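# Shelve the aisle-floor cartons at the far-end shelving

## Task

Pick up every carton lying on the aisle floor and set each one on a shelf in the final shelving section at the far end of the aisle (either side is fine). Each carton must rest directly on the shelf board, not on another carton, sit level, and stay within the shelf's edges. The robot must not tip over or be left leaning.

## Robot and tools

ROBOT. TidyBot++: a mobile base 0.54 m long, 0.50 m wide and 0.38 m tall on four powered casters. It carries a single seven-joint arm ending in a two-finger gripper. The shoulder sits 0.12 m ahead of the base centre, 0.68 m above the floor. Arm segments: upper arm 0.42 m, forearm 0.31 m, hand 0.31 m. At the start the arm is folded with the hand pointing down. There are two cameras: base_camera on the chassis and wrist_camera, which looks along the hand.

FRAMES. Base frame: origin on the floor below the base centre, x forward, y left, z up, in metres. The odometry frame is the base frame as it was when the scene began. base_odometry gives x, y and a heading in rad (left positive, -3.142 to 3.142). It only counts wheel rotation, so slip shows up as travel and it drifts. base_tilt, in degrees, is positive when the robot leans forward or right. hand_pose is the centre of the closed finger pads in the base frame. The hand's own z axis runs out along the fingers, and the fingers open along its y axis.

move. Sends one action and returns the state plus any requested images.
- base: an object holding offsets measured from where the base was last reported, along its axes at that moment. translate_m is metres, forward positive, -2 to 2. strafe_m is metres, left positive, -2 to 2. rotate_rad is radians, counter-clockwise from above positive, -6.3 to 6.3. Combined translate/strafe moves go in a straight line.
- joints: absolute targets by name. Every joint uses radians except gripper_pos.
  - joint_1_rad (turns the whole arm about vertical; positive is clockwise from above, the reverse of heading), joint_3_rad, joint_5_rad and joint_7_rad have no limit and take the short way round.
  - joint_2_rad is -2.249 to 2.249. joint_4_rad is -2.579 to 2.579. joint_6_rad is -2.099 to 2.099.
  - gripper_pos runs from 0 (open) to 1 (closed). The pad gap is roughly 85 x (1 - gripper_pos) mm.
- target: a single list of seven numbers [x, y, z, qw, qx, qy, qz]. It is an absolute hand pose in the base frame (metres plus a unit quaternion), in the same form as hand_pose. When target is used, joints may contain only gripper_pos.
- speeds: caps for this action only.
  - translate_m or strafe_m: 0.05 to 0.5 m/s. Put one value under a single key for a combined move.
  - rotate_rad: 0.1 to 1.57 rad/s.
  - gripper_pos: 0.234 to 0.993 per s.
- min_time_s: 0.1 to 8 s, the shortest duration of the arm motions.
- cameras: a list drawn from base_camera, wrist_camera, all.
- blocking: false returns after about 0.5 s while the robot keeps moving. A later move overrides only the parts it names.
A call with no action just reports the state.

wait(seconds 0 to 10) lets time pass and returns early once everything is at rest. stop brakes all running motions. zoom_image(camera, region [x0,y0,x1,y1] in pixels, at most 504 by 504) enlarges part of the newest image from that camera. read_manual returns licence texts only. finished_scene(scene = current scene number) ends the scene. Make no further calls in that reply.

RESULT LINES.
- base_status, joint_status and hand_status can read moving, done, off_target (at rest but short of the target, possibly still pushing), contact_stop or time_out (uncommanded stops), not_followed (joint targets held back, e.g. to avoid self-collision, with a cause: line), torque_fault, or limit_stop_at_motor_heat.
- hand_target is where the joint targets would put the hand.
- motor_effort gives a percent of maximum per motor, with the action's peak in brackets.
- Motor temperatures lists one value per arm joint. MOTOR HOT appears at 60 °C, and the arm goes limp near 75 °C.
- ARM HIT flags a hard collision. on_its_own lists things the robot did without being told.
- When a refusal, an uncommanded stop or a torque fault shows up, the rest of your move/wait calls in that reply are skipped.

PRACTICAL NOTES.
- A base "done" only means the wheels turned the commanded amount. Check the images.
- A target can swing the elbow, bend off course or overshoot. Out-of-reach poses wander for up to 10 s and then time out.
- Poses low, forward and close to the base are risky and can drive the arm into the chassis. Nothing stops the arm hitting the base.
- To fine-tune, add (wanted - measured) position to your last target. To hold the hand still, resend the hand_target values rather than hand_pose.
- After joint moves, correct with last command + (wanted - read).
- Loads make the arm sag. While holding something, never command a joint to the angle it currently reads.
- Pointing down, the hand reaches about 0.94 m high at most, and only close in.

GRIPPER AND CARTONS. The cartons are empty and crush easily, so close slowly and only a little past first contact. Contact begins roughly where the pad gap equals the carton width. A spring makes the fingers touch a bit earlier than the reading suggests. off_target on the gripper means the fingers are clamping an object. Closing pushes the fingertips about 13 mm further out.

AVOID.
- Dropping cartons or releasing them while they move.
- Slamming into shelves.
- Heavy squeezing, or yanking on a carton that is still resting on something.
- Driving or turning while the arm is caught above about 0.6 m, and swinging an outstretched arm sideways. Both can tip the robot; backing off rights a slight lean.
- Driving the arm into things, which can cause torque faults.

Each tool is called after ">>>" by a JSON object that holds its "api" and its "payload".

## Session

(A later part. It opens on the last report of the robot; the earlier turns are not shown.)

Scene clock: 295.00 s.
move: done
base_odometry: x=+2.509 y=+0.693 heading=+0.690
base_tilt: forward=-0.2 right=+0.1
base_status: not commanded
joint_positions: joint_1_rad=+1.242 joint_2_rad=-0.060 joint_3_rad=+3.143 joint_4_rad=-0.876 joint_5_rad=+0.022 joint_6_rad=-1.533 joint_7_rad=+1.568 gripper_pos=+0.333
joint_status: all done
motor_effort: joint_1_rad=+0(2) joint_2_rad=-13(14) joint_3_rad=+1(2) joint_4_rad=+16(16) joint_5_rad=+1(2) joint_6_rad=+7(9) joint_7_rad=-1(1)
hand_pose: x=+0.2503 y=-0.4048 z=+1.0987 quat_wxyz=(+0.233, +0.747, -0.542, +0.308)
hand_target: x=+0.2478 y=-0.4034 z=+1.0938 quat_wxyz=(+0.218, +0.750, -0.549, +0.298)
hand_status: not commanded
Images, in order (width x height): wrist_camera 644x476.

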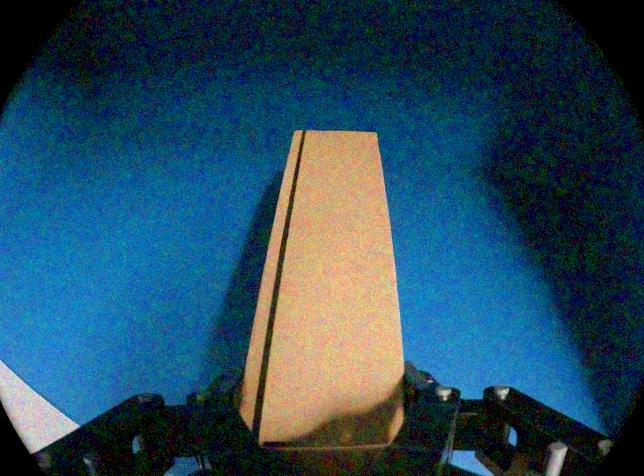

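>>> {"api": "move", "payload": {"joints": {"joint_2_rad": 0.20, "joint_4_rad": -0.61, "joint_6_rad": -1.615}, "min_time_s": 2.5, "cameras": ["wrist_camera"]}}

Scene clock: 306.57 s.
move: done
base_odometry: x=+2.509 y=+0.693 heading=+0.690
base_tilt: forward=-0.2 right=+0.1
base_status: not commanded
joint_positions: joint_1_rad=+1.242 joint_2_rad=+0.168 joint_3_rad=+3.143 joint_4_rad=-0.642 joint_5_rad=+0.022 joint_6_rad=-1.568 joint_7_rad=+1.568 gripper_pos=+0.333
joint_status: all done
motor_effort: joint_1_rad=+0(1) joint_2_rad=-20(21) joint_3_rad=+1(2) joint_4_rad=+15(17) joint_5_rad=+1(2) joint_6_rad=+7(10) joint_7_rad=+0(1)
hand_pose: x=+0.2787 y=-0.4879 z=+1.0886 quat_wxyz=(+0.225, +0.751, -0.545, +0.297)
hand_target: x=+0.2756 y=-0.4914 z=+1.0762 quat_wxyz=(+0.207, +0.755, -0.554, +0.283)
hand_status: not commanded
Images, in order (width x height): wrist_camera 644x476.

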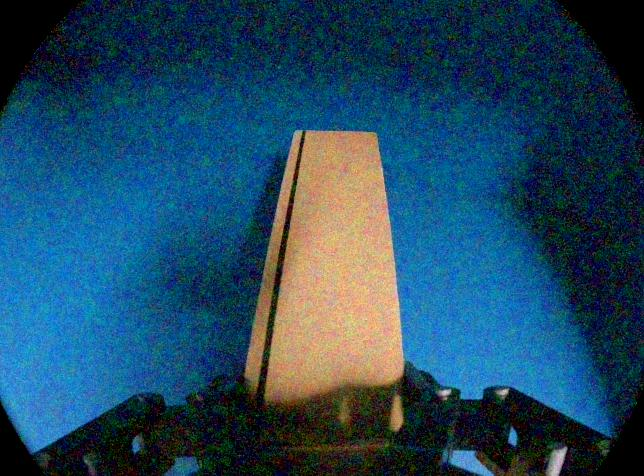

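>>> {"api": "move", "payload": {"joints": {"joint_2_rad": 0.067, "joint_4_rad": -0.866, "joint_6_rad": -1.365}, "min_time_s": 2, "cameras": ["wrist_camera"]}}

Scene clock: 318.57 s.
move: done
base_odometry: x=+2.509 y=+0.693 heading=+0.690
base_tilt: forward=-0.2 right=+0.1
base_status: not commanded
joint_positions: joint_1_rad=+1.242 joint_2_rad=+0.111 joint_3_rad=+3.143 joint_4_rad=-0.855 joint_5_rad=+0.022 joint_6_rad=-1.427 joint_7_rad=+1.568 gripper_pos=+0.333
joint_status: all done
motor_effort: joint_1_rad=+0(1) joint_2_rad=-20(22) joint_3_rad=+1(2) joint_4_rad=+17(18) joint_5_rad=+1(2) joint_6_rad=+7(8) joint_7_rad=-1(1)
hand_pose: x=+0.2799 y=-0.4914 z=+1.0506 quat_wxyz=(+0.221, +0.754, -0.545, +0.291)
hand_target: x=+0.2748 y=-0.4891 z=+1.0819 quat_wxyz=(+0.242, +0.736, -0.539, +0.330)
hand_status: not commanded
Images, in order (width x height): wrist_camera 644x476.

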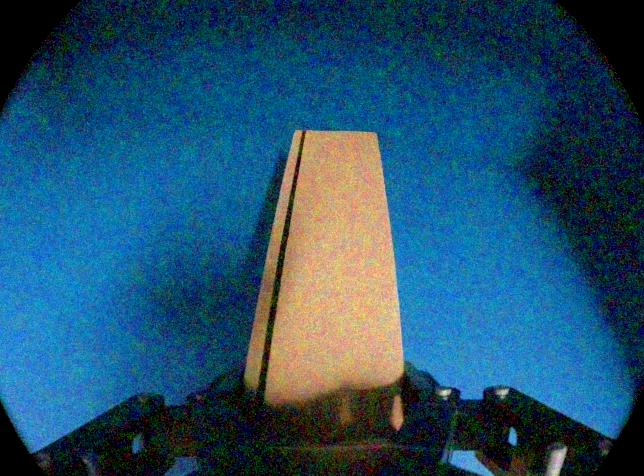

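>>> {"api": "move", "payload": {"joints": {"joint_2_rad": 0.053, "joint_4_rad": -0.911, "joint_6_rad": -1.334}, "min_time_s": 1, "cameras": ["wrist_camera"]}}

>>> {"api": "move", "payload": {"joints": {"joint_2_rad": 0.042, "joint_4_rad": -0.943, "joint_6_rad": -1.312}, "min_time_s": 0.8, "cameras": ["wrist_camera"]}}

Scene clock: 325.83 s.
move: done
base_odometry: x=+2.509 y=+0.693 heading=+0.690
base_tilt: forward=-0.2 right=+0.1
base_status: not commanded
joint_positions: joint_1_rad=+1.242 joint_2_rad=+0.100 joint_3_rad=+3.143 joint_4_rad=-0.899 joint_5_rad=+0.022 joint_6_rad=-1.396 joint_7_rad=+1.568 gripper_pos=+0.333
joint_status: all done
motor_effort: joint_1_rad=+0(1) joint_2_rad=-20(21) joint_3_rad=+1(2) joint_4_rad=+17(18) joint_5_rad=+1(2) joint_6_rad=+8(8) joint_7_rad=+0(1)
hand_pose: x=+0.2801 y=-0.4920 z=+1.0423 quat_wxyz=(+0.221, +0.755, -0.545, +0.290)
hand_target: x=+0.2747 y=-0.4889 z=+1.0743 quat_wxyz=(+0.242, +0.736, -0.539, +0.330)
hand_status: not commanded
Images, in order (width x height): wrist_camera 644x476.

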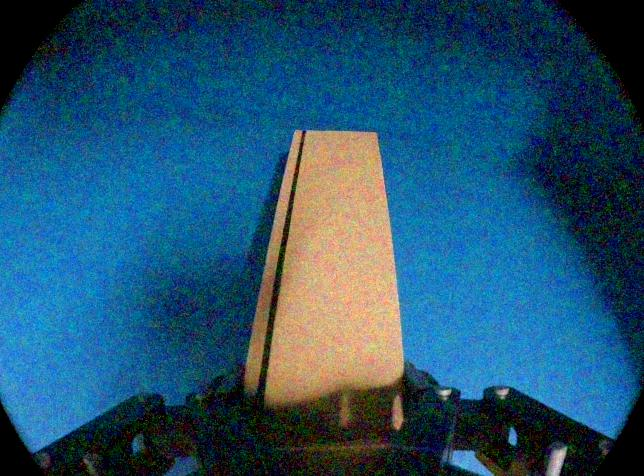

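Scene clock: 326.93 s.
move: done
base_odometry: x=+2.509 y=+0.693 heading=+0.690
base_tilt: forward=-0.2 right=+0.1
base_status: not commanded
joint_positions: joint_1_rad=+1.242 joint_2_rad=+0.088 joint_3_rad=+3.143 joint_4_rad=-0.931 joint_5_rad=+0.022 joint_6_rad=-1.373 joint_7_rad=+1.568 gripper_pos=+0.333
joint_status: all done
motor_effort: joint_1_rad=+0(1) joint_2_rad=-19(20) joint_3_rad=+1(2) joint_4_rad=+18(18) joint_5_rad=+2(2) joint_6_rad=+7(8) joint_7_rad=-1(1)
hand_pose: x=+0.2798 y=-0.4911 z=+1.0375 quat_wxyz=(+0.222, +0.755, -0.545, +0.291)
hand_target: x=+0.2745 y=-0.4882 z=+1.0693 quat_wxyz=(+0.242, +0.736, -0.539, +0.331)
hand_status: not commanded
Images, in order (width x height): wrist_camera 644x476.

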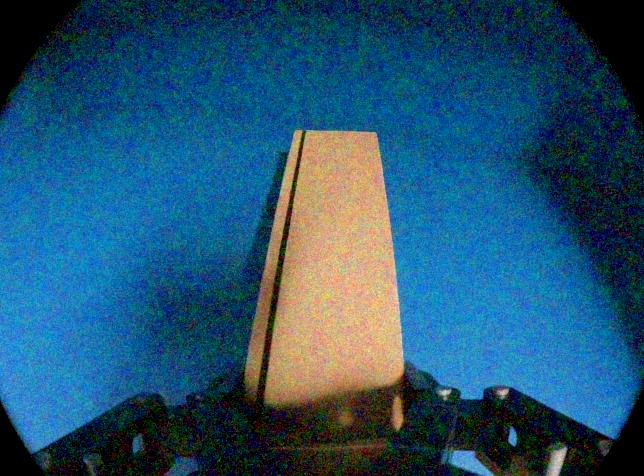

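>>> {"api": "move", "payload": {"joints": {"joint_2_rad": 0.0305, "joint_4_rad": -0.975, "joint_6_rad": -1.29}, "min_time_s": 0.8, "cameras": ["wrist_camera"]}}

>>> {"api": "move", "payload": {"joints": {"joint_2_rad": 0.019, "joint_4_rad": -1.007, "joint_6_rad": -1.268}, "min_time_s": 0.8, "cameras": ["wrist_camera"]}}

Scene clock: 335.53 s.
move: done
base_odometry: x=+2.509 y=+0.693 heading=+0.690
base_tilt: forward=-0.2 right=+0.1
base_status: not commanded
joint_positions: joint_1_rad=+1.242 joint_2_rad=+0.075 joint_3_rad=+3.143 joint_4_rad=-0.962 joint_5_rad=+0.022 joint_6_rad=-1.350 joint_7_rad=+1.568 gripper_pos=+0.333
joint_status: all done
motor_effort: joint_1_rad=+0(1) joint_2_rad=-19(20) joint_3_rad=+2(2) joint_4_rad=+17(18) joint_5_rad=+2(2) joint_6_rad=+6(8) joint_7_rad=+0(1)
hand_pose: x=+0.2794 y=-0.4899 z=+1.0344 quat_wxyz=(+0.223, +0.754, -0.544, +0.293)
hand_target: x=+0.2742 y=-0.4872 z=+1.0644 quat_wxyz=(+0.243, +0.735, -0.539, +0.331)
hand_status: not commanded
Images, in order (width x height): wrist_camera 644x476.

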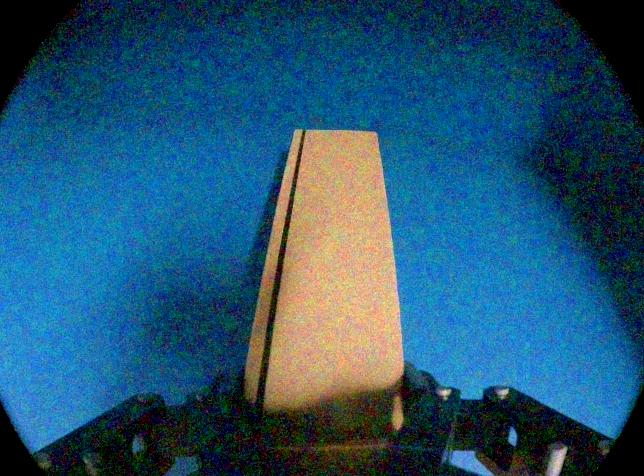

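Scene clock: 336.63 s.
move: done
base_odometry: x=+2.509 y=+0.693 heading=+0.690
base_tilt: forward=-0.2 right=+0.1
base_status: not commanded
joint_positions: joint_1_rad=+1.242 joint_2_rad=+0.060 joint_3_rad=+3.143 joint_4_rad=-0.991 joint_5_rad=+0.022 joint_6_rad=-1.324 joint_7_rad=+1.568 gripper_pos=+0.333
joint_status: all done
motor_effort: joint_1_rad=+0(1) joint_2_rad=-18(20) joint_3_rad=+1(2) joint_4_rad=+17(18) joint_5_rad=+2(2) joint_6_rad=+6(8) joint_7_rad=+0(1)
hand_pose: x=+0.2790 y=-0.4886 z=+1.0337 quat_wxyz=(+0.226, +0.752, -0.542, +0.298)
hand_target: x=+0.2739 y=-0.4861 z=+1.0594 quat_wxyz=(+0.243, +0.735, -0.539, +0.332)
hand_status: not commanded
Images, in order (width x height): wrist_camera 644x476.

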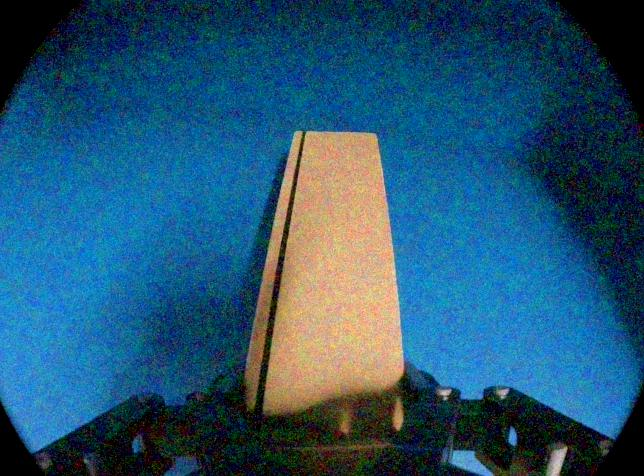

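>>> {"api": "move", "payload": {"joints": {"gripper_pos": 0.30}, "speeds": {"gripper_pos": 0.234}, "cameras": ["wrist_camera"]}}

>>> {"api": "move", "payload": {"joints": {"gripper_pos": 0.05}, "speeds": {"gripper_pos": 0.234}, "cameras": ["wrist_camera"]}}

Scene clock: 347.07 s.
move: done
base_odometry: x=+2.509 y=+0.693 heading=+0.690
base_tilt: forward=-0.2 right=+0.1
base_status: not commanded
joint_positions: joint_1_rad=+1.242 joint_2_rad=+0.060 joint_3_rad=+3.143 joint_4_rad=-0.992 joint_5_rad=+0.022 joint_6_rad=-1.324 joint_7_rad=+1.568 gripper_pos=+0.299
joint_status: all done
motor_effort: joint_1_rad=+1(1) joint_2_rad=-17(19) joint_3_rad=+1(1) joint_4_rad=+17(18) joint_5_rad=+1(2) joint_6_rad=+6(7) joint_7_rad=+0(1)
hand_pose: x=+0.2790 y=-0.4885 z=+1.0334 quat_wxyz=(+0.226, +0.752, -0.543, +0.297)
hand_target: x=+0.2739 y=-0.4861 z=+1.0594 quat_wxyz=(+0.243, +0.735, -0.539, +0.332)
hand_status: not commanded
Images, in order (width x height): wrist_camera 644x476.

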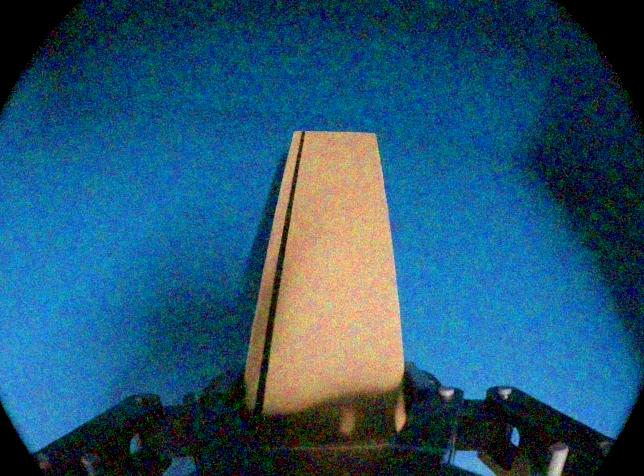

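Scene clock: 348.70 s.
move: done
base_odometry: x=+2.509 y=+0.693 heading=+0.690
base_tilt: forward=-0.2 right=+0.1
base_status: not commanded
joint_positions: joint_1_rad=+1.242 joint_2_rad=+0.060 joint_3_rad=+3.143 joint_4_rad=-0.993 joint_5_rad=+0.022 joint_6_rad=-1.324 joint_7_rad=+1.568 gripper_pos=+0.054
joint_status: all done
motor_effort: joint_1_rad=+0(1) joint_2_rad=-19(19) joint_3_rad=+2(2) joint_4_rad=+17(18) joint_5_rad=+1(2) joint_6_rad=+6(8) joint_7_rad=+0(1)
hand_pose: x=+0.2790 y=-0.4885 z=+1.0329 quat_wxyz=(+0.226, +0.752, -0.543, +0.297)
hand_target: x=+0.2739 y=-0.4861 z=+1.0594 quat_wxyz=(+0.243, +0.735, -0.539, +0.332)
hand_status: not commanded
Images, in order (width x height): wrist_camera 644x476.

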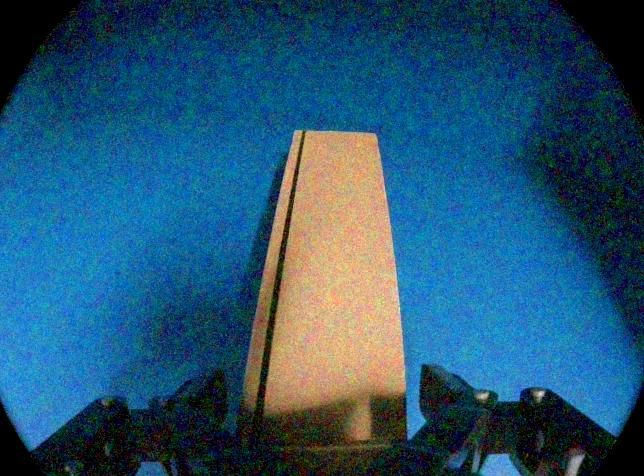

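>>> {"api": "move", "payload": {"joints": {"joint_2_rad": -0.02, "joint_4_rad": -0.645, "joint_6_rad": -1.74, "gripper_pos": 0.0}, "min_time_s": 2.5, "cameras": ["wrist_camera"]}}

>>> {"api": "zoom_image", "payload": {"camera": "wrist_camera", "region": [160, 40, 500, 460]}}

Scene clock: 367.00 s.
move: done
base_odometry: x=+2.509 y=+0.693 heading=+0.690
base_tilt: forward=-0.2 right=+0.1
base_status: not commanded
joint_positions: joint_1_rad=+1.242 joint_2_rad=+0.013 joint_3_rad=+3.143 joint_4_rad=-0.672 joint_5_rad=+0.022 joint_6_rad=-1.690 joint_7_rad=+1.568 gripper_pos=+0.002
joint_status: all done
motor_effort: joint_1_rad=+1(1) joint_2_rad=-13(19) joint_3_rad=+1(2) joint_4_rad=+14(18) joint_5_rad=+1(2) joint_6_rad=+7(8) joint_7_rad=+0(1)
hand_pose: x=+0.2487 y=-0.3998 z=+1.1216 quat_wxyz=(+0.225, +0.750, -0.546, +0.298)
hand_target: x=+0.2388 y=-0.3750 z=+1.1354 quat_wxyz=(+0.224, +0.747, -0.547, +0.305)
hand_status: not commanded
Images, in order (width x height): wrist_camera 644x476.

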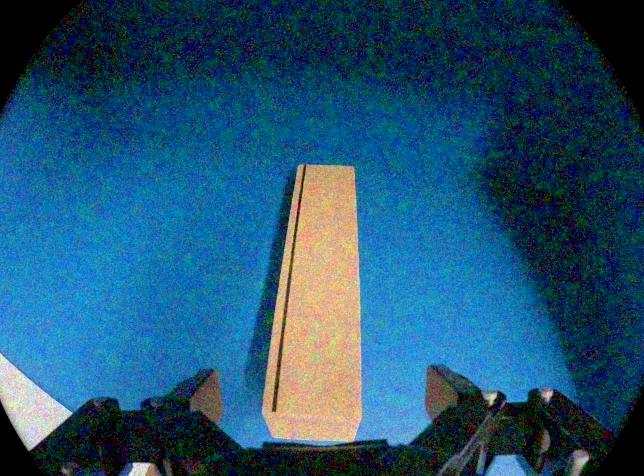

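Scaled by 1.200.

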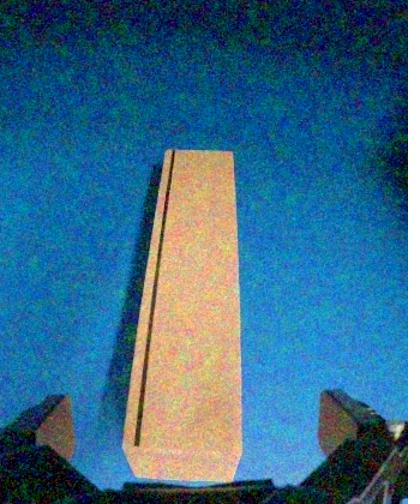

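>>> {"api": "move", "payload": {"base": {"strafe_m": 0.11}, "joints": {"joint_1_rad": 0.0, "joint_2_rad": -0.1, "joint_4_rad": -1.0, "joint_6_rad": -1.4}, "min_time_s": 2.2}}

>>> {"api": "move", "payload": {"base": {"translate_m": -1.54}, "joints": {"joint_1_rad": 0.0, "joint_2_rad": 1.50, "joint_4_rad": -1.86, "joint_6_rad": 0.985}, "min_time_s": 4}}

>>> {"api": "move", "payload": {"base": {"strafe_m": -0.38}, "cameras": ["all"]}}

>>> {"api": "zoom_image", "payload": {"camera": "base_camera", "region": [200, 80, 460, 280]}}

Scene clock: 393.77 s.
move: done
base_odometry: x=+2.439 y=+0.778 heading=+0.690
base_tilt: forward=-0.2 right=+0.1
base_status: done
joint_positions: joint_1_rad=+0.023 joint_2_rad=-0.062 joint_3_rad=+3.143 joint_4_rad=-0.985 joint_5_rad=+0.022 joint_6_rad=-1.460 joint_7_rad=+1.568 gripper_pos=+0.002
joint_status: all done
motor_effort: joint_1_rad=+0(2) joint_2_rad=-13(18) joint_3_rad=+1(2) joint_4_rad=+16(17) joint_5_rad=+1(2) joint_6_rad=+7(8) joint_7_rad=+0(1)
hand_pose: x=+0.5574 y=-0.0166 z=+1.0654 quat_wxyz=(+0.015, +0.929, -0.016, +0.370)
hand_target: x=+0.5554 y=+0.0013 z=+1.0885 quat_wxyz=(+0.000, +0.913, +0.000, +0.408)
hand_status: not commanded
pictures: none

Scene clock: 398.40 s.
move: done
base_odometry: x=+1.251 y=-0.202 heading=+0.690
base_tilt: forward=-0.2 right=+0.1
base_status: done
joint_positions: joint_1_rad=+0.022 joint_2_rad=+1.462 joint_3_rad=+3.143 joint_4_rad=-1.850 joint_5_rad=+0.022 joint_6_rad=+0.925 joint_7_rad=+1.568 gripper_pos=+0.002
joint_status: all done
motor_effort: joint_1_rad=+0(2) joint_2_rad=-33(40) joint_3_rad=+0(2) joint_4_rad=+2(20) joint_5_rad=+2(2) joint_6_rad=+7(9) joint_7_rad=+0(1)
hand_pose: x=+0.6969 y=-0.0069 z=+0.1907 quat_wxyz=(-0.001, +0.930, -0.002, +0.368)
hand_target: x=+0.6865 y=+0.0013 z=+0.1805 quat_wxyz=(+0.000, +0.927, +0.000, +0.374)
hand_status: not commanded
pictures: none

Scene clock: 400.37 s.
move: done
base_odometry: x=+1.493 y=-0.495 heading=+0.689
base_tilt: forward=-0.1 right=+0.1
base_status: done
joint_positions: joint_1_rad=+0.013 joint_2_rad=+1.462 joint_3_rad=+3.144 joint_4_rad=-1.850 joint_5_rad=+0.021 joint_6_rad=+0.928 joint_7_rad=+1.568 gripper_pos=+0.002
joint_status: not commanded
motor_effort: joint_1_rad=+0(6) joint_2_rad=-33(35) joint_3_rad=+0(2) joint_4_rad=+2(3) joint_5_rad=+1(2) joint_6_rad=+7(8) joint_7_rad=+0(1)
hand_pose: x=+0.6975 y=-0.0021 z=+0.1912 quat_wxyz=(-0.002, +0.929, +0.002, +0.369)
hand_target: x=+0.6865 y=+0.0013 z=+0.1805 quat_wxyz=(+0.000, +0.927, +0.000, +0.374)
hand_status: not commanded
pictures: base_camera, wrist_camera
Images, in order (width x height): base_camera 644x364, wrist_camera 644x476.

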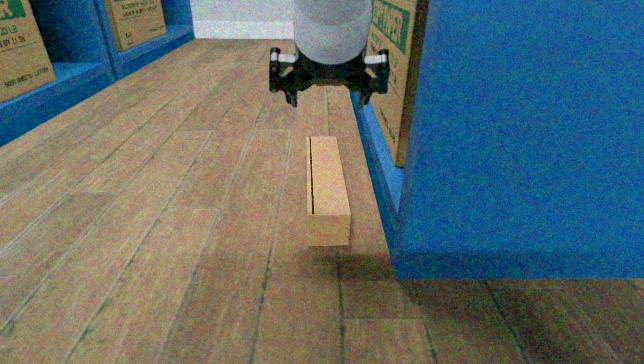

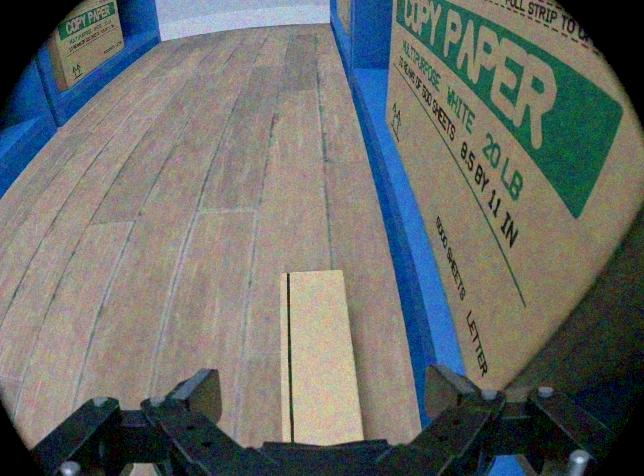

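Scaled by 1.938.

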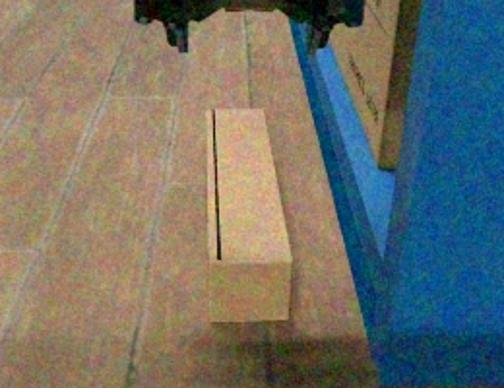

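>>> {"api": "move", "payload": {"joints": {"joint_2_rad": 1.857, "joint_4_rad": -1.483, "joint_6_rad": 0.97}, "min_time_s": 2.5, "cameras": ["all"]}}

>>> {"api": "move", "payload": {"joints": {"gripper_pos": 0.29}, "speeds": {"gripper_pos": 0.234}, "cameras": ["wrist_camera"]}}

>>> {"api": "move", "payload": {"joints": {"gripper_pos": 0.334}, "speeds": {"gripper_pos": 0.234}, "cameras": ["wrist_camera"]}}

Scene clock: 416.80 s.
move: done
base_odometry: x=+1.493 y=-0.495 heading=+0.689
base_tilt: forward=-0.2 right=+0.1
base_status: not commanded
joint_positions: joint_1_rad=+0.013 joint_2_rad=+1.813 joint_3_rad=+3.144 joint_4_rad=-1.498 joint_5_rad=+0.021 joint_6_rad=+0.928 joint_7_rad=+1.568 gripper_pos=+0.002
joint_status: all done
motor_effort: joint_1_rad=+0(1) joint_2_rad=-33(35) joint_3_rad=+0(1) joint_4_rad=+2(3) joint_5_rad=+2(2) joint_6_rad=+7(9) joint_7_rad=+0(1)
hand_pose: x=+0.6885 y=-0.0018 z=+0.0449 quat_wxyz=(-0.003, +0.929, +0.003, +0.370)
hand_target: x=+0.6777 y=+0.0013 z=+0.0317 quat_wxyz=(+0.000, +0.927, +0.000, +0.376)
hand_status: not commanded
pictures: base_camera, wrist_camera
Images, in order (width x height): base_camera 644x364, wrist_camera 644x476.

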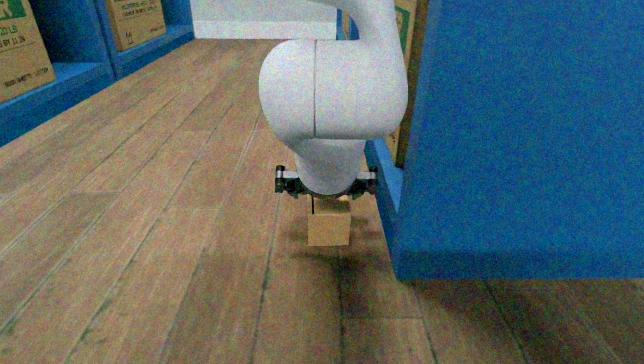

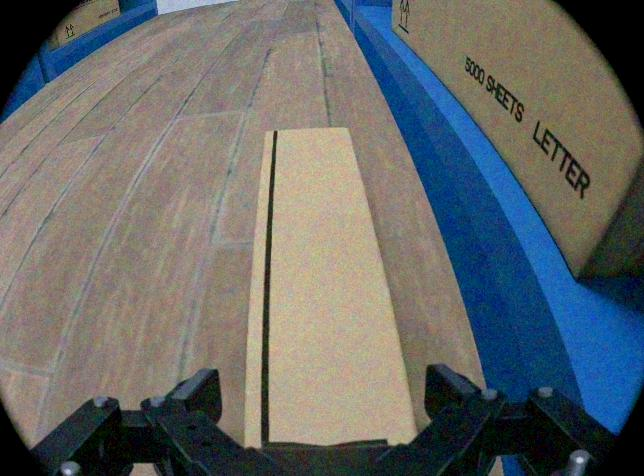

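Scene clock: 418.60 s.
move: done
base_odometry: x=+1.493 y=-0.495 heading=+0.689
base_tilt: forward=-0.2 right=+0.1
base_status: not commanded
joint_positions: joint_1_rad=+0.013 joint_2_rad=+1.813 joint_3_rad=+3.144 joint_4_rad=-1.498 joint_5_rad=+0.021 joint_6_rad=+0.928 joint_7_rad=+1.568 gripper_pos=+0.291
joint_status: all done
motor_effort: joint_1_rad=+0(1) joint_2_rad=-32(34) joint_3_rad=+0(1) joint_4_rad=+3(3) joint_5_rad=+1(2) joint_6_rad=+6(8) joint_7_rad=-1(1)
hand_pose: x=+0.6885 y=-0.0018 z=+0.0449 quat_wxyz=(-0.003, +0.929, +0.003, +0.370)
hand_target: x=+0.6777 y=+0.0013 z=+0.0317 quat_wxyz=(+0.000, +0.927, +0.000, +0.376)
hand_status: not commanded
Images, in order (width x height): wrist_camera 644x476.

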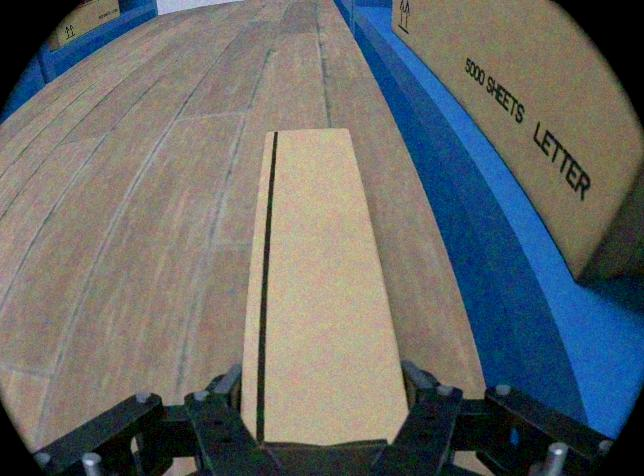

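Scene clock: 419.60 s.
move: done
base_odometry: x=+1.493 y=-0.495 heading=+0.689
base_tilt: forward=-0.2 right=+0.1
base_status: not commanded
joint_positions: joint_1_rad=+0.013 joint_2_rad=+1.813 joint_3_rad=+3.144 joint_4_rad=-1.498 joint_5_rad=+0.021 joint_6_rad=+0.929 joint_7_rad=+1.568 gripper_pos=+0.333
joint_status: all done
motor_effort: joint_1_rad=+0(1) joint_2_rad=-30(33) joint_3_rad=+1(2) joint_4_rad=+3(3) joint_5_rad=+1(1) joint_6_rad=+5(6) joint_7_rad=+0(1)
hand_pose: x=+0.6887 y=-0.0018 z=+0.0450 quat_wxyz=(-0.003, +0.929, +0.003, +0.371)
hand_target: x=+0.6777 y=+0.0013 z=+0.0317 quat_wxyz=(+0.000, +0.927, +0.000, +0.376)
hand_status: not commanded
Images, in order (width x height): wrist_camera 644x476.

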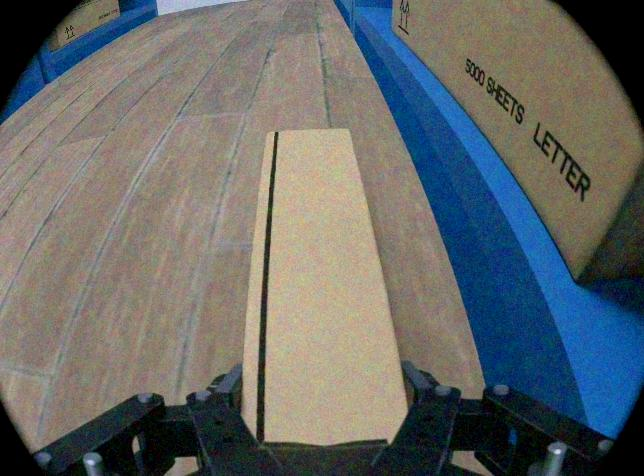

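>>> {"api": "move", "payload": {"joints": {"joint_2_rad": 1.60, "joint_4_rad": -1.68, "joint_6_rad": 0.93}, "min_time_s": 1.5, "cameras": ["base_camera"]}}

>>> {"api": "move", "payload": {"base": {"strafe_m": 0.3725}, "speeds": {"strafe_m": 0.35}, "cameras": ["wrist_camera"]}}

>>> {"api": "move", "payload": {"base": {"translate_m": 1.541}, "speeds": {"translate_m": 0.35}, "joints": {"joint_1_rad": 0.0, "joint_2_rad": -0.04, "joint_4_rad": -0.845, "joint_6_rad": -1.57}, "min_time_s": 4.5, "cameras": ["all"]}}

Scene clock: 430.63 s.
move: done
base_odometry: x=+1.493 y=-0.495 heading=+0.689
base_tilt: forward=-0.2 right=+0.1
base_status: not commanded
joint_positions: joint_1_rad=+0.013 joint_2_rad=+1.648 joint_3_rad=+3.144 joint_4_rad=-1.668 joint_5_rad=+0.021 joint_6_rad=+0.929 joint_7_rad=+1.568 gripper_pos=+0.333
joint_status: all done
motor_effort: joint_1_rad=+0(1) joint_2_rad=-34(35) joint_3_rad=+1(1) joint_4_rad=+3(3) joint_5_rad=+1(2) joint_6_rad=+7(8) joint_7_rad=-1(1)
hand_pose: x=+0.6971 y=-0.0020 z=+0.1129 quat_wxyz=(-0.003, +0.930, +0.003, +0.368)
hand_target: x=+0.7177 y=+0.0013 z=+0.1394 quat_wxyz=(+0.000, +0.923, +0.000, +0.386)
hand_status: not commanded
Images, in order (width x height): base_camera 644x364.

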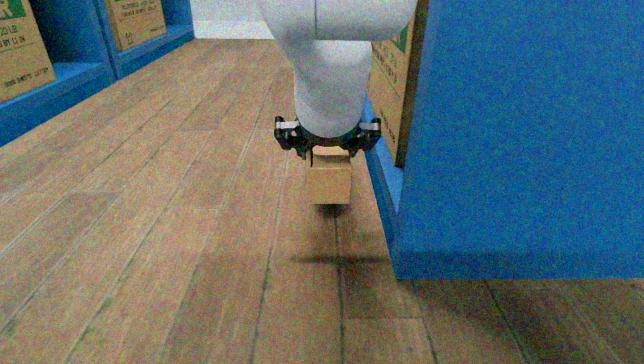

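Scene clock: 432.73 s.
move: done
base_odometry: x=+1.256 y=-0.208 heading=+0.690
base_tilt: forward=-0.2 right=+0.1
base_status: done
joint_positions: joint_1_rad=+0.003 joint_2_rad=+1.648 joint_3_rad=+3.144 joint_4_rad=-1.669 joint_5_rad=+0.021 joint_6_rad=+0.929 joint_7_rad=+1.568 gripper_pos=+0.333
joint_status: not commanded
motor_effort: joint_1_rad=+1(6) joint_2_rad=-34(35) joint_3_rad=+0(3) joint_4_rad=+3(3) joint_5_rad=+1(2) joint_6_rad=+7(8) joint_7_rad=-1(1)
hand_pose: x=+0.6967 y=+0.0036 z=+0.1129 quat_wxyz=(-0.004, +0.930, +0.007, +0.368)
hand_target: x=+0.7177 y=+0.0013 z=+0.1394 quat_wxyz=(+0.000, +0.923, +0.000, +0.386)
hand_status: not commanded
Images, in order (width x height): wrist_camera 644x476.

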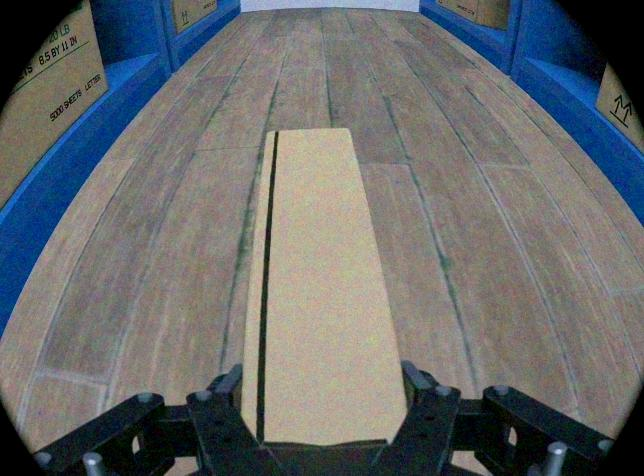

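Scene clock: 438.17 s.
move: done
base_odometry: x=+2.445 y=+0.773 heading=+0.690
base_tilt: forward=-0.2 right=+0.1
base_status: done
joint_positions: joint_1_rad=+0.003 joint_2_rad=-0.021 joint_3_rad=+3.144 joint_4_rad=-0.870 joint_5_rad=+0.021 joint_6_rad=-1.523 joint_7_rad=+1.568 gripper_pos=+0.333
joint_status: all done
motor_effort: joint_1_rad=+0(2) joint_2_rad=-15(43) joint_3_rad=+1(2) joint_4_rad=+16(20) joint_5_rad=+1(2) joint_6_rad=+8(10) joint_7_rad=+0(1)
hand_pose: x=+0.5626 y=-0.0076 z=+1.0868 quat_wxyz=(+0.010, +0.927, -0.007, +0.376)
hand_target: x=+0.5447 y=+0.0014 z=+1.0959 quat_wxyz=(+0.000, +0.927, +0.000, +0.374)
hand_status: not commanded
pictures: base_camera, wrist_camera
Images, in order (width x height): base_camera 644x364, wrist_camera 644x476.

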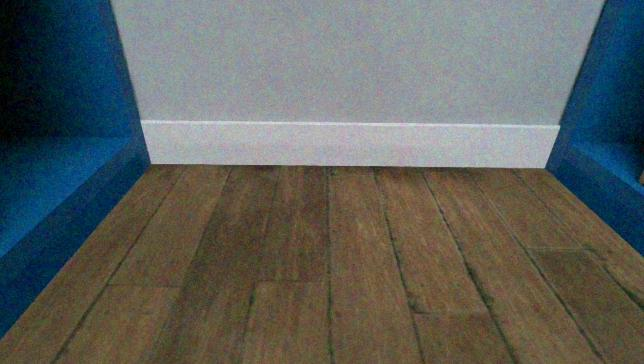

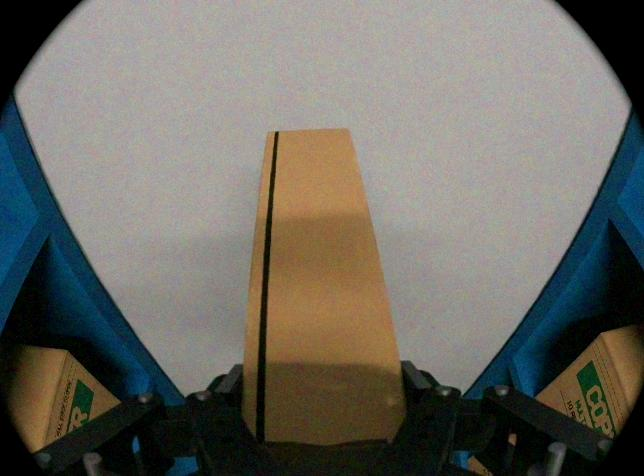

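>>> {"api": "move", "payload": {"joints": {"joint_1_rad": -1.29}, "min_time_s": 3.5, "cameras": ["wrist_camera"]}}

>>> {"api": "move", "payload": {"joints": {"joint_2_rad": 0.20, "joint_4_rad": -0.61, "joint_6_rad": -1.615}, "min_time_s": 2.5, "cameras": ["wrist_camera"]}}

Scene clock: 446.77 s.
move: done
base_odometry: x=+2.445 y=+0.773 heading=+0.690
base_tilt: forward=-0.2 right=+0.1
base_status: not commanded
joint_positions: joint_1_rad=-1.268 joint_2_rad=-0.021 joint_3_rad=+3.144 joint_4_rad=-0.870 joint_5_rad=+0.021 joint_6_rad=-1.523 joint_7_rad=+1.568 gripper_pos=+0.333
joint_status: all done
motor_effort: joint_1_rad=+0(2) joint_2_rad=-14(15) joint_3_rad=+1(2) joint_4_rad=+16(16) joint_5_rad=+1(2) joint_6_rad=+7(8) joint_7_rad=+0(1)
hand_pose: x=+0.2575 y=+0.4214 z=+1.0868 quat_wxyz=(-0.214, +0.750, +0.544, +0.308)
hand_target: x=+0.2357 y=+0.4094 z=+1.0959 quat_wxyz=(-0.225, +0.741, +0.558, +0.299)
hand_status: not commanded
Images, in order (width x height): wrist_camera 644x476.

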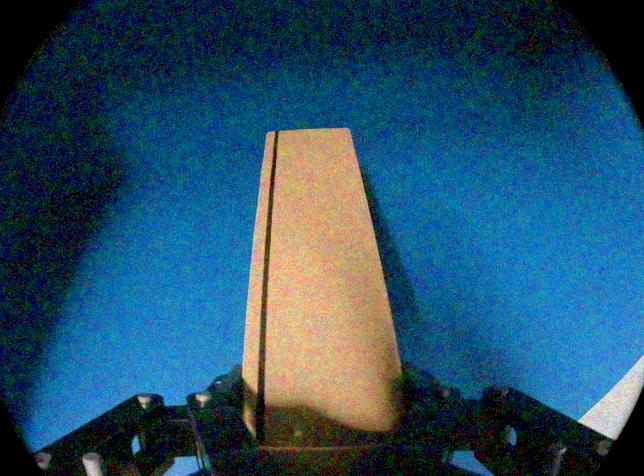

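Scene clock: 449.60 s.
move: done
base_odometry: x=+2.445 y=+0.773 heading=+0.690
base_tilt: forward=-0.2 right=+0.0
base_status: not commanded
joint_positions: joint_1_rad=-1.268 joint_2_rad=+0.168 joint_3_rad=+3.144 joint_4_rad=-0.642 joint_5_rad=+0.021 joint_6_rad=-1.568 joint_7_rad=+1.568 gripper_pos=+0.333
joint_status: all done
motor_effort: joint_1_rad=+0(1) joint_2_rad=-19(21) joint_3_rad=+1(2) joint_4_rad=+16(17) joint_5_rad=+1(2) joint_6_rad=+7(9) joint_7_rad=-1(1)
hand_pose: x=+0.2783 y=+0.4880 z=+1.0885 quat_wxyz=(-0.213, +0.751, +0.545, +0.306)
hand_target: x=+0.2606 y=+0.4959 z=+1.0762 quat_wxyz=(-0.211, +0.748, +0.563, +0.280)
hand_status: not commanded
Images, in order (width x height): wrist_camera 644x476.

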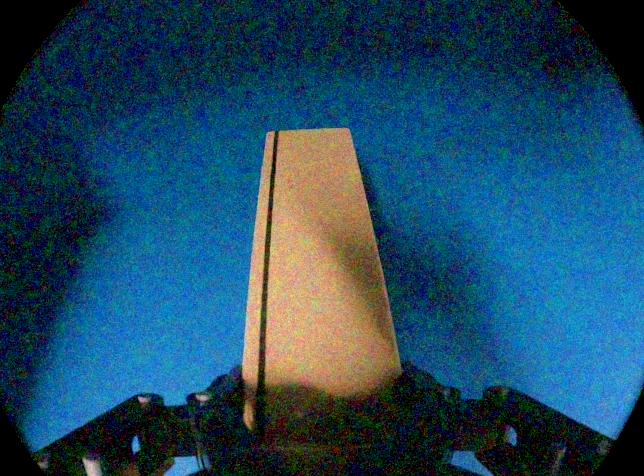

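>>> {"api": "move", "payload": {"joints": {"joint_2_rad": 0.067, "joint_4_rad": -0.866, "joint_6_rad": -1.365}, "min_time_s": 2}}

>>> {"api": "move", "payload": {"joints": {"joint_2_rad": 0.042, "joint_4_rad": -0.943, "joint_6_rad": -1.312}, "min_time_s": 1.5, "cameras": ["wrist_camera"]}}

>>> {"api": "move", "payload": {"joints": {"joint_2_rad": 0.0305, "joint_4_rad": -0.975, "joint_6_rad": -1.29}, "min_time_s": 0.8, "cameras": ["wrist_camera"]}}

Scene clock: 457.60 s.
move: done
base_odometry: x=+2.445 y=+0.773 heading=+0.690
base_tilt: forward=-0.2 right=+0.0
base_status: not commanded
joint_positions: joint_1_rad=-1.268 joint_2_rad=+0.111 joint_3_rad=+3.144 joint_4_rad=-0.855 joint_5_rad=+0.021 joint_6_rad=-1.427 joint_7_rad=+1.568 gripper_pos=+0.333
joint_status: all done
motor_effort: joint_1_rad=+0(1) joint_2_rad=-19(22) joint_3_rad=+0(2) joint_4_rad=+17(18) joint_5_rad=+1(2) joint_6_rad=+7(8) joint_7_rad=+0(1)
hand_pose: x=+0.2795 y=+0.4916 z=+1.0506 quat_wxyz=(-0.208, +0.753, +0.547, +0.301)
hand_target: x=+0.2599 y=+0.4935 z=+1.0819 quat_wxyz=(-0.246, +0.729, +0.549, +0.327)
hand_status: not commanded
pictures: none

Scene clock: 459.40 s.
move: done
base_odometry: x=+2.445 y=+0.773 heading=+0.690
base_tilt: forward=-0.2 right=+0.1
base_status: not commanded
joint_positions: joint_1_rad=-1.268 joint_2_rad=+0.088 joint_3_rad=+3.144 joint_4_rad=-0.931 joint_5_rad=+0.021 joint_6_rad=-1.374 joint_7_rad=+1.568 gripper_pos=+0.333
joint_status: all done
motor_effort: joint_1_rad=+0(1) joint_2_rad=-19(20) joint_3_rad=+1(2) joint_4_rad=+17(18) joint_5_rad=+1(2) joint_6_rad=+7(9) joint_7_rad=-1(1)
hand_pose: x=+0.2793 y=+0.4912 z=+1.0375 quat_wxyz=(-0.208, +0.752, +0.548, +0.301)
hand_target: x=+0.2597 y=+0.4927 z=+1.0693 quat_wxyz=(-0.246, +0.729, +0.548, +0.328)
hand_status: not commanded
Images, in order (width x height): wrist_camera 644x476.

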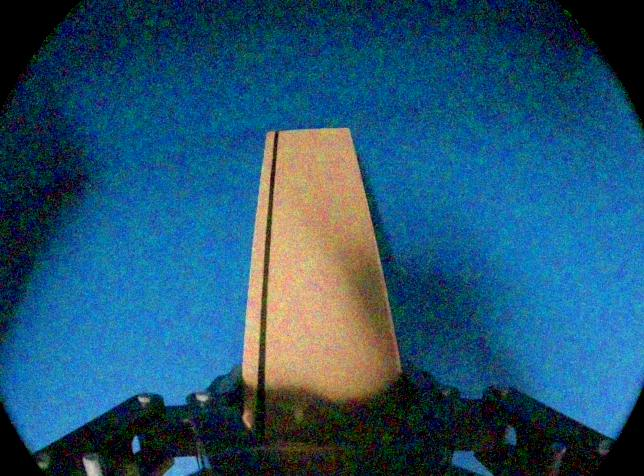

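Scene clock: 460.50 s.
move: done
base_odometry: x=+2.445 y=+0.773 heading=+0.690
base_tilt: forward=-0.2 right=+0.1
base_status: not commanded
joint_positions: joint_1_rad=-1.268 joint_2_rad=+0.076 joint_3_rad=+3.144 joint_4_rad=-0.963 joint_5_rad=+0.021 joint_6_rad=-1.350 joint_7_rad=+1.568 gripper_pos=+0.333
joint_status: all done
motor_effort: joint_1_rad=+0(1) joint_2_rad=-19(20) joint_3_rad=+1(2) joint_4_rad=+17(18) joint_5_rad=+1(2) joint_6_rad=+7(8) joint_7_rad=+0(1)
hand_pose: x=+0.2789 y=+0.4901 z=+1.0340 quat_wxyz=(-0.209, +0.752, +0.547, +0.303)
hand_target: x=+0.2594 y=+0.4917 z=+1.0644 quat_wxyz=(-0.247, +0.729, +0.548, +0.328)
hand_status: not commanded
Images, in order (width x height): wrist_camera 644x476.

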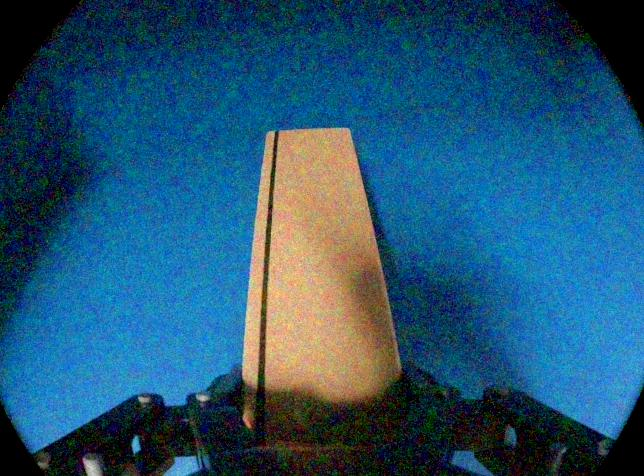

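>>> {"api": "move", "payload": {"joints": {"joint_2_rad": 0.019, "joint_4_rad": -1.007, "joint_6_rad": -1.268}, "min_time_s": 0.8, "cameras": ["wrist_camera"]}}

>>> {"api": "move", "payload": {"joints": {"gripper_pos": 0.30}, "speeds": {"gripper_pos": 0.234}, "cameras": ["wrist_camera"]}}

>>> {"api": "move", "payload": {"joints": {"gripper_pos": 0.05}, "speeds": {"gripper_pos": 0.234}, "cameras": ["wrist_camera"]}}

Scene clock: 469.70 s.
move: done
base_odometry: x=+2.445 y=+0.773 heading=+0.690
base_tilt: forward=-0.2 right=+0.0
base_status: not commanded
joint_positions: joint_1_rad=-1.268 joint_2_rad=+0.060 joint_3_rad=+3.144 joint_4_rad=-0.991 joint_5_rad=+0.021 joint_6_rad=-1.324 joint_7_rad=+1.568 gripper_pos=+0.333
joint_status: all done
motor_effort: joint_1_rad=+0(1) joint_2_rad=-17(20) joint_3_rad=+1(2) joint_4_rad=+17(19) joint_5_rad=+1(2) joint_6_rad=+7(8) joint_7_rad=+0(1)
hand_pose: x=+0.2785 y=+0.4888 z=+1.0336 quat_wxyz=(-0.213, +0.750, +0.546, +0.307)
hand_target: x=+0.2591 y=+0.4906 z=+1.0594 quat_wxyz=(-0.247, +0.728, +0.548, +0.329)
hand_status: not commanded
Images, in order (width x height): wrist_camera 644x476.

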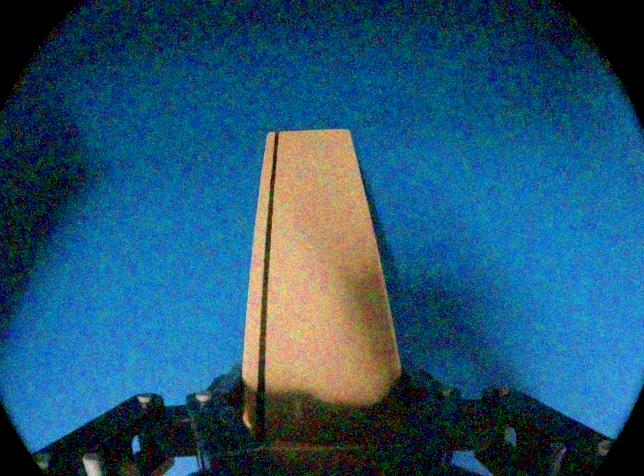

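Scene clock: 470.43 s.
move: done
base_odometry: x=+2.445 y=+0.773 heading=+0.690
base_tilt: forward=-0.2 right=+0.1
base_status: not commanded
joint_positions: joint_1_rad=-1.268 joint_2_rad=+0.060 joint_3_rad=+3.144 joint_4_rad=-0.992 joint_5_rad=+0.021 joint_6_rad=-1.324 joint_7_rad=+1.568 gripper_pos=+0.299
joint_status: all done
motor_effort: joint_1_rad=+0(1) joint_2_rad=-18(19) joint_3_rad=+1(2) joint_4_rad=+17(18) joint_5_rad=+2(2) joint_6_rad=+6(8) joint_7_rad=+0(1)
hand_pose: x=+0.2785 y=+0.4887 z=+1.0332 quat_wxyz=(-0.213, +0.750, +0.546, +0.307)
hand_target: x=+0.2591 y=+0.4906 z=+1.0594 quat_wxyz=(-0.247, +0.728, +0.548, +0.329)
hand_status: not commanded
Images, in order (width x height): wrist_camera 644x476.

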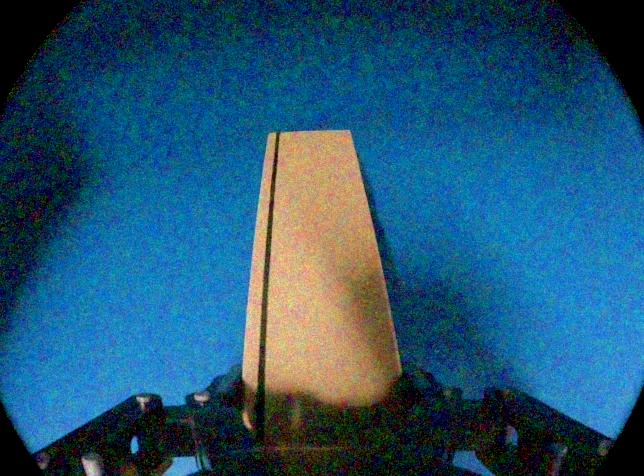

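Scene clock: 472.07 s.
move: done
base_odometry: x=+2.445 y=+0.773 heading=+0.690
base_tilt: forward=-0.2 right=+0.0
base_status: not commanded
joint_positions: joint_1_rad=-1.268 joint_2_rad=+0.060 joint_3_rad=+3.144 joint_4_rad=-0.993 joint_5_rad=+0.021 joint_6_rad=-1.324 joint_7_rad=+1.568 gripper_pos=+0.054
joint_status: all done
motor_effort: joint_1_rad=+0(1) joint_2_rad=-18(19) joint_3_rad=+1(2) joint_4_rad=+17(18) joint_5_rad=+1(2) joint_6_rad=+7(8) joint_7_rad=+0(1)
hand_pose: x=+0.2785 y=+0.4886 z=+1.0328 quat_wxyz=(-0.213, +0.750, +0.546, +0.307)
hand_target: x=+0.2591 y=+0.4906 z=+1.0594 quat_wxyz=(-0.247, +0.728, +0.548, +0.329)
hand_status: not commanded
Images, in order (width x height): wrist_camera 644x476.

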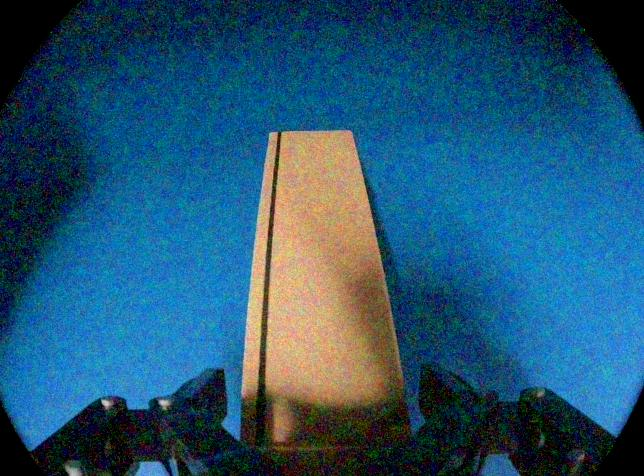

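>>> {"api": "move", "payload": {"joints": {"joint_2_rad": -0.02, "joint_4_rad": -0.645, "joint_6_rad": -1.74}, "min_time_s": 2.5, "cameras": ["wrist_camera"]}}

>>> {"api": "move", "payload": {"joints": {"joint_1_rad": -1.29, "joint_2_rad": -0.5, "joint_4_rad": -0.9, "joint_6_rad": -1.7}, "min_time_s": 2, "cameras": ["wrist_camera"]}}

Scene clock: 482.50 s.
move: done
base_odometry: x=+2.445 y=+0.773 heading=+0.690
base_tilt: forward=-0.2 right=+0.1
base_status: not commanded
joint_positions: joint_1_rad=-1.268 joint_2_rad=+0.013 joint_3_rad=+3.144 joint_4_rad=-0.672 joint_5_rad=+0.021 joint_6_rad=-1.690 joint_7_rad=+1.568 gripper_pos=+0.054
joint_status: all done
motor_effort: joint_1_rad=-1(1) joint_2_rad=-14(19) joint_3_rad=+2(2) joint_4_rad=+14(18) joint_5_rad=+1(2) joint_6_rad=+6(8) joint_7_rad=+0(1)
hand_pose: x=+0.2504 y=+0.3992 z=+1.1216 quat_wxyz=(-0.214, +0.752, +0.543, +0.307)
hand_target: x=+0.2268 y=+0.3786 z=+1.1354 quat_wxyz=(-0.228, +0.740, +0.556, +0.303)
hand_status: not commanded
Images, in order (width x height): wrist_camera 644x476.

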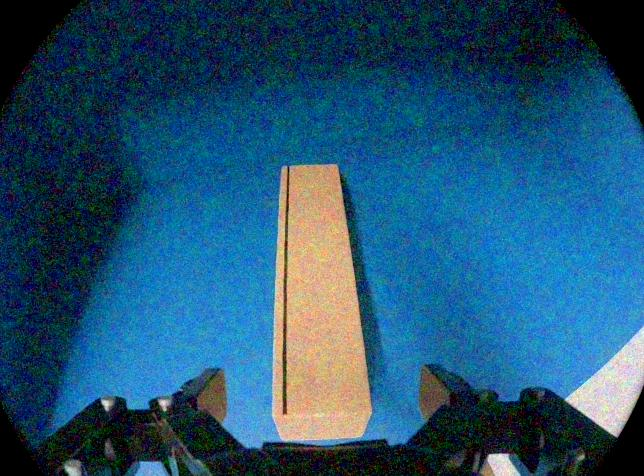

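Scene clock: 485.07 s.
move: done
base_odometry: x=+2.445 y=+0.773 heading=+0.690
base_tilt: forward=-0.2 right=+0.1
base_status: not commanded
joint_positions: joint_1_rad=-1.268 joint_2_rad=-0.486 joint_3_rad=+3.144 joint_4_rad=-0.886 joint_5_rad=+0.021 joint_6_rad=-1.690 joint_7_rad=+1.568 gripper_pos=+0.054
joint_status: all done
motor_effort: joint_1_rad=+0(2) joint_2_rad=+5(16) joint_3_rad=+1(2) joint_4_rad=+11(15) joint_5_rad=+1(2) joint_6_rad=+9(10) joint_7_rad=-1(1)
hand_pose: x=+0.1834 y=+0.1851 z=+1.1888 quat_wxyz=(-0.291, +0.702, +0.505, +0.409)
hand_target: x=+0.1702 y=+0.1824 z=+1.1834 quat_wxyz=(-0.299, +0.693, +0.521, +0.398)
hand_status: not commanded
Images, in order (width x height): wrist_camera 644x476.

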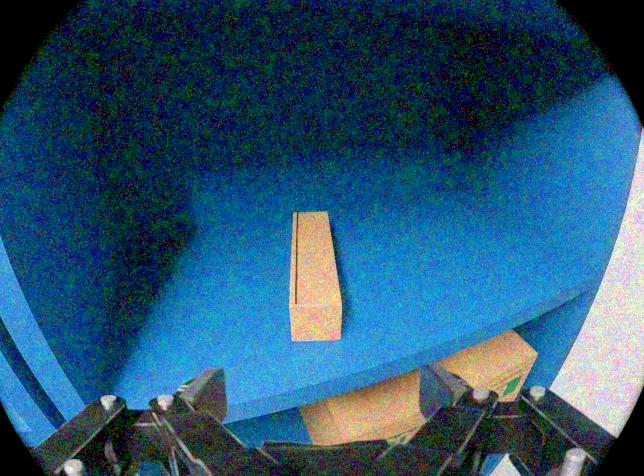

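>>> {"api": "move", "payload": {"joints": {"joint_1_rad": 1.2}, "cameras": ["wrist_camera"]}}

Scene clock: 495.27 s.
move: done
base_odometry: x=+2.445 y=+0.773 heading=+0.690
base_tilt: forward=-0.2 right=+0.1
base_status: not commanded
joint_positions: joint_1_rad=+1.175 joint_2_rad=-0.486 joint_3_rad=+3.144 joint_4_rad=-0.886 joint_5_rad=+0.021 joint_6_rad=-1.690 joint_7_rad=+1.568 gripper_pos=+0.054
joint_status: all done
motor_effort: joint_1_rad=+0(2) joint_2_rad=+6(6) joint_3_rad=+1(2) joint_4_rad=+11(11) joint_5_rad=+1(2) joint_6_rad=+8(10) joint_7_rad=-1(1)
hand_pose: x=+0.1888 y=-0.1832 z=+1.1888 quat_wxyz=(+0.285, +0.715, -0.487, +0.413)
hand_target: x=+0.1889 y=-0.1760 z=+1.1834 quat_wxyz=(+0.281, +0.716, -0.490, +0.411)
hand_status: not commanded
Images, in order (width x height): wrist_camera 644x476.

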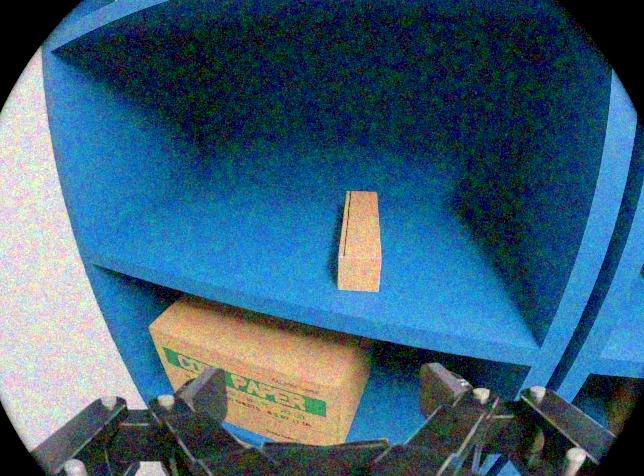

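Both cartons rest flat, well inside the shelves of the last section.

>>> {"api": "finished_scene", "payload": {"scene": 2}}

The scene is finished: the task was done.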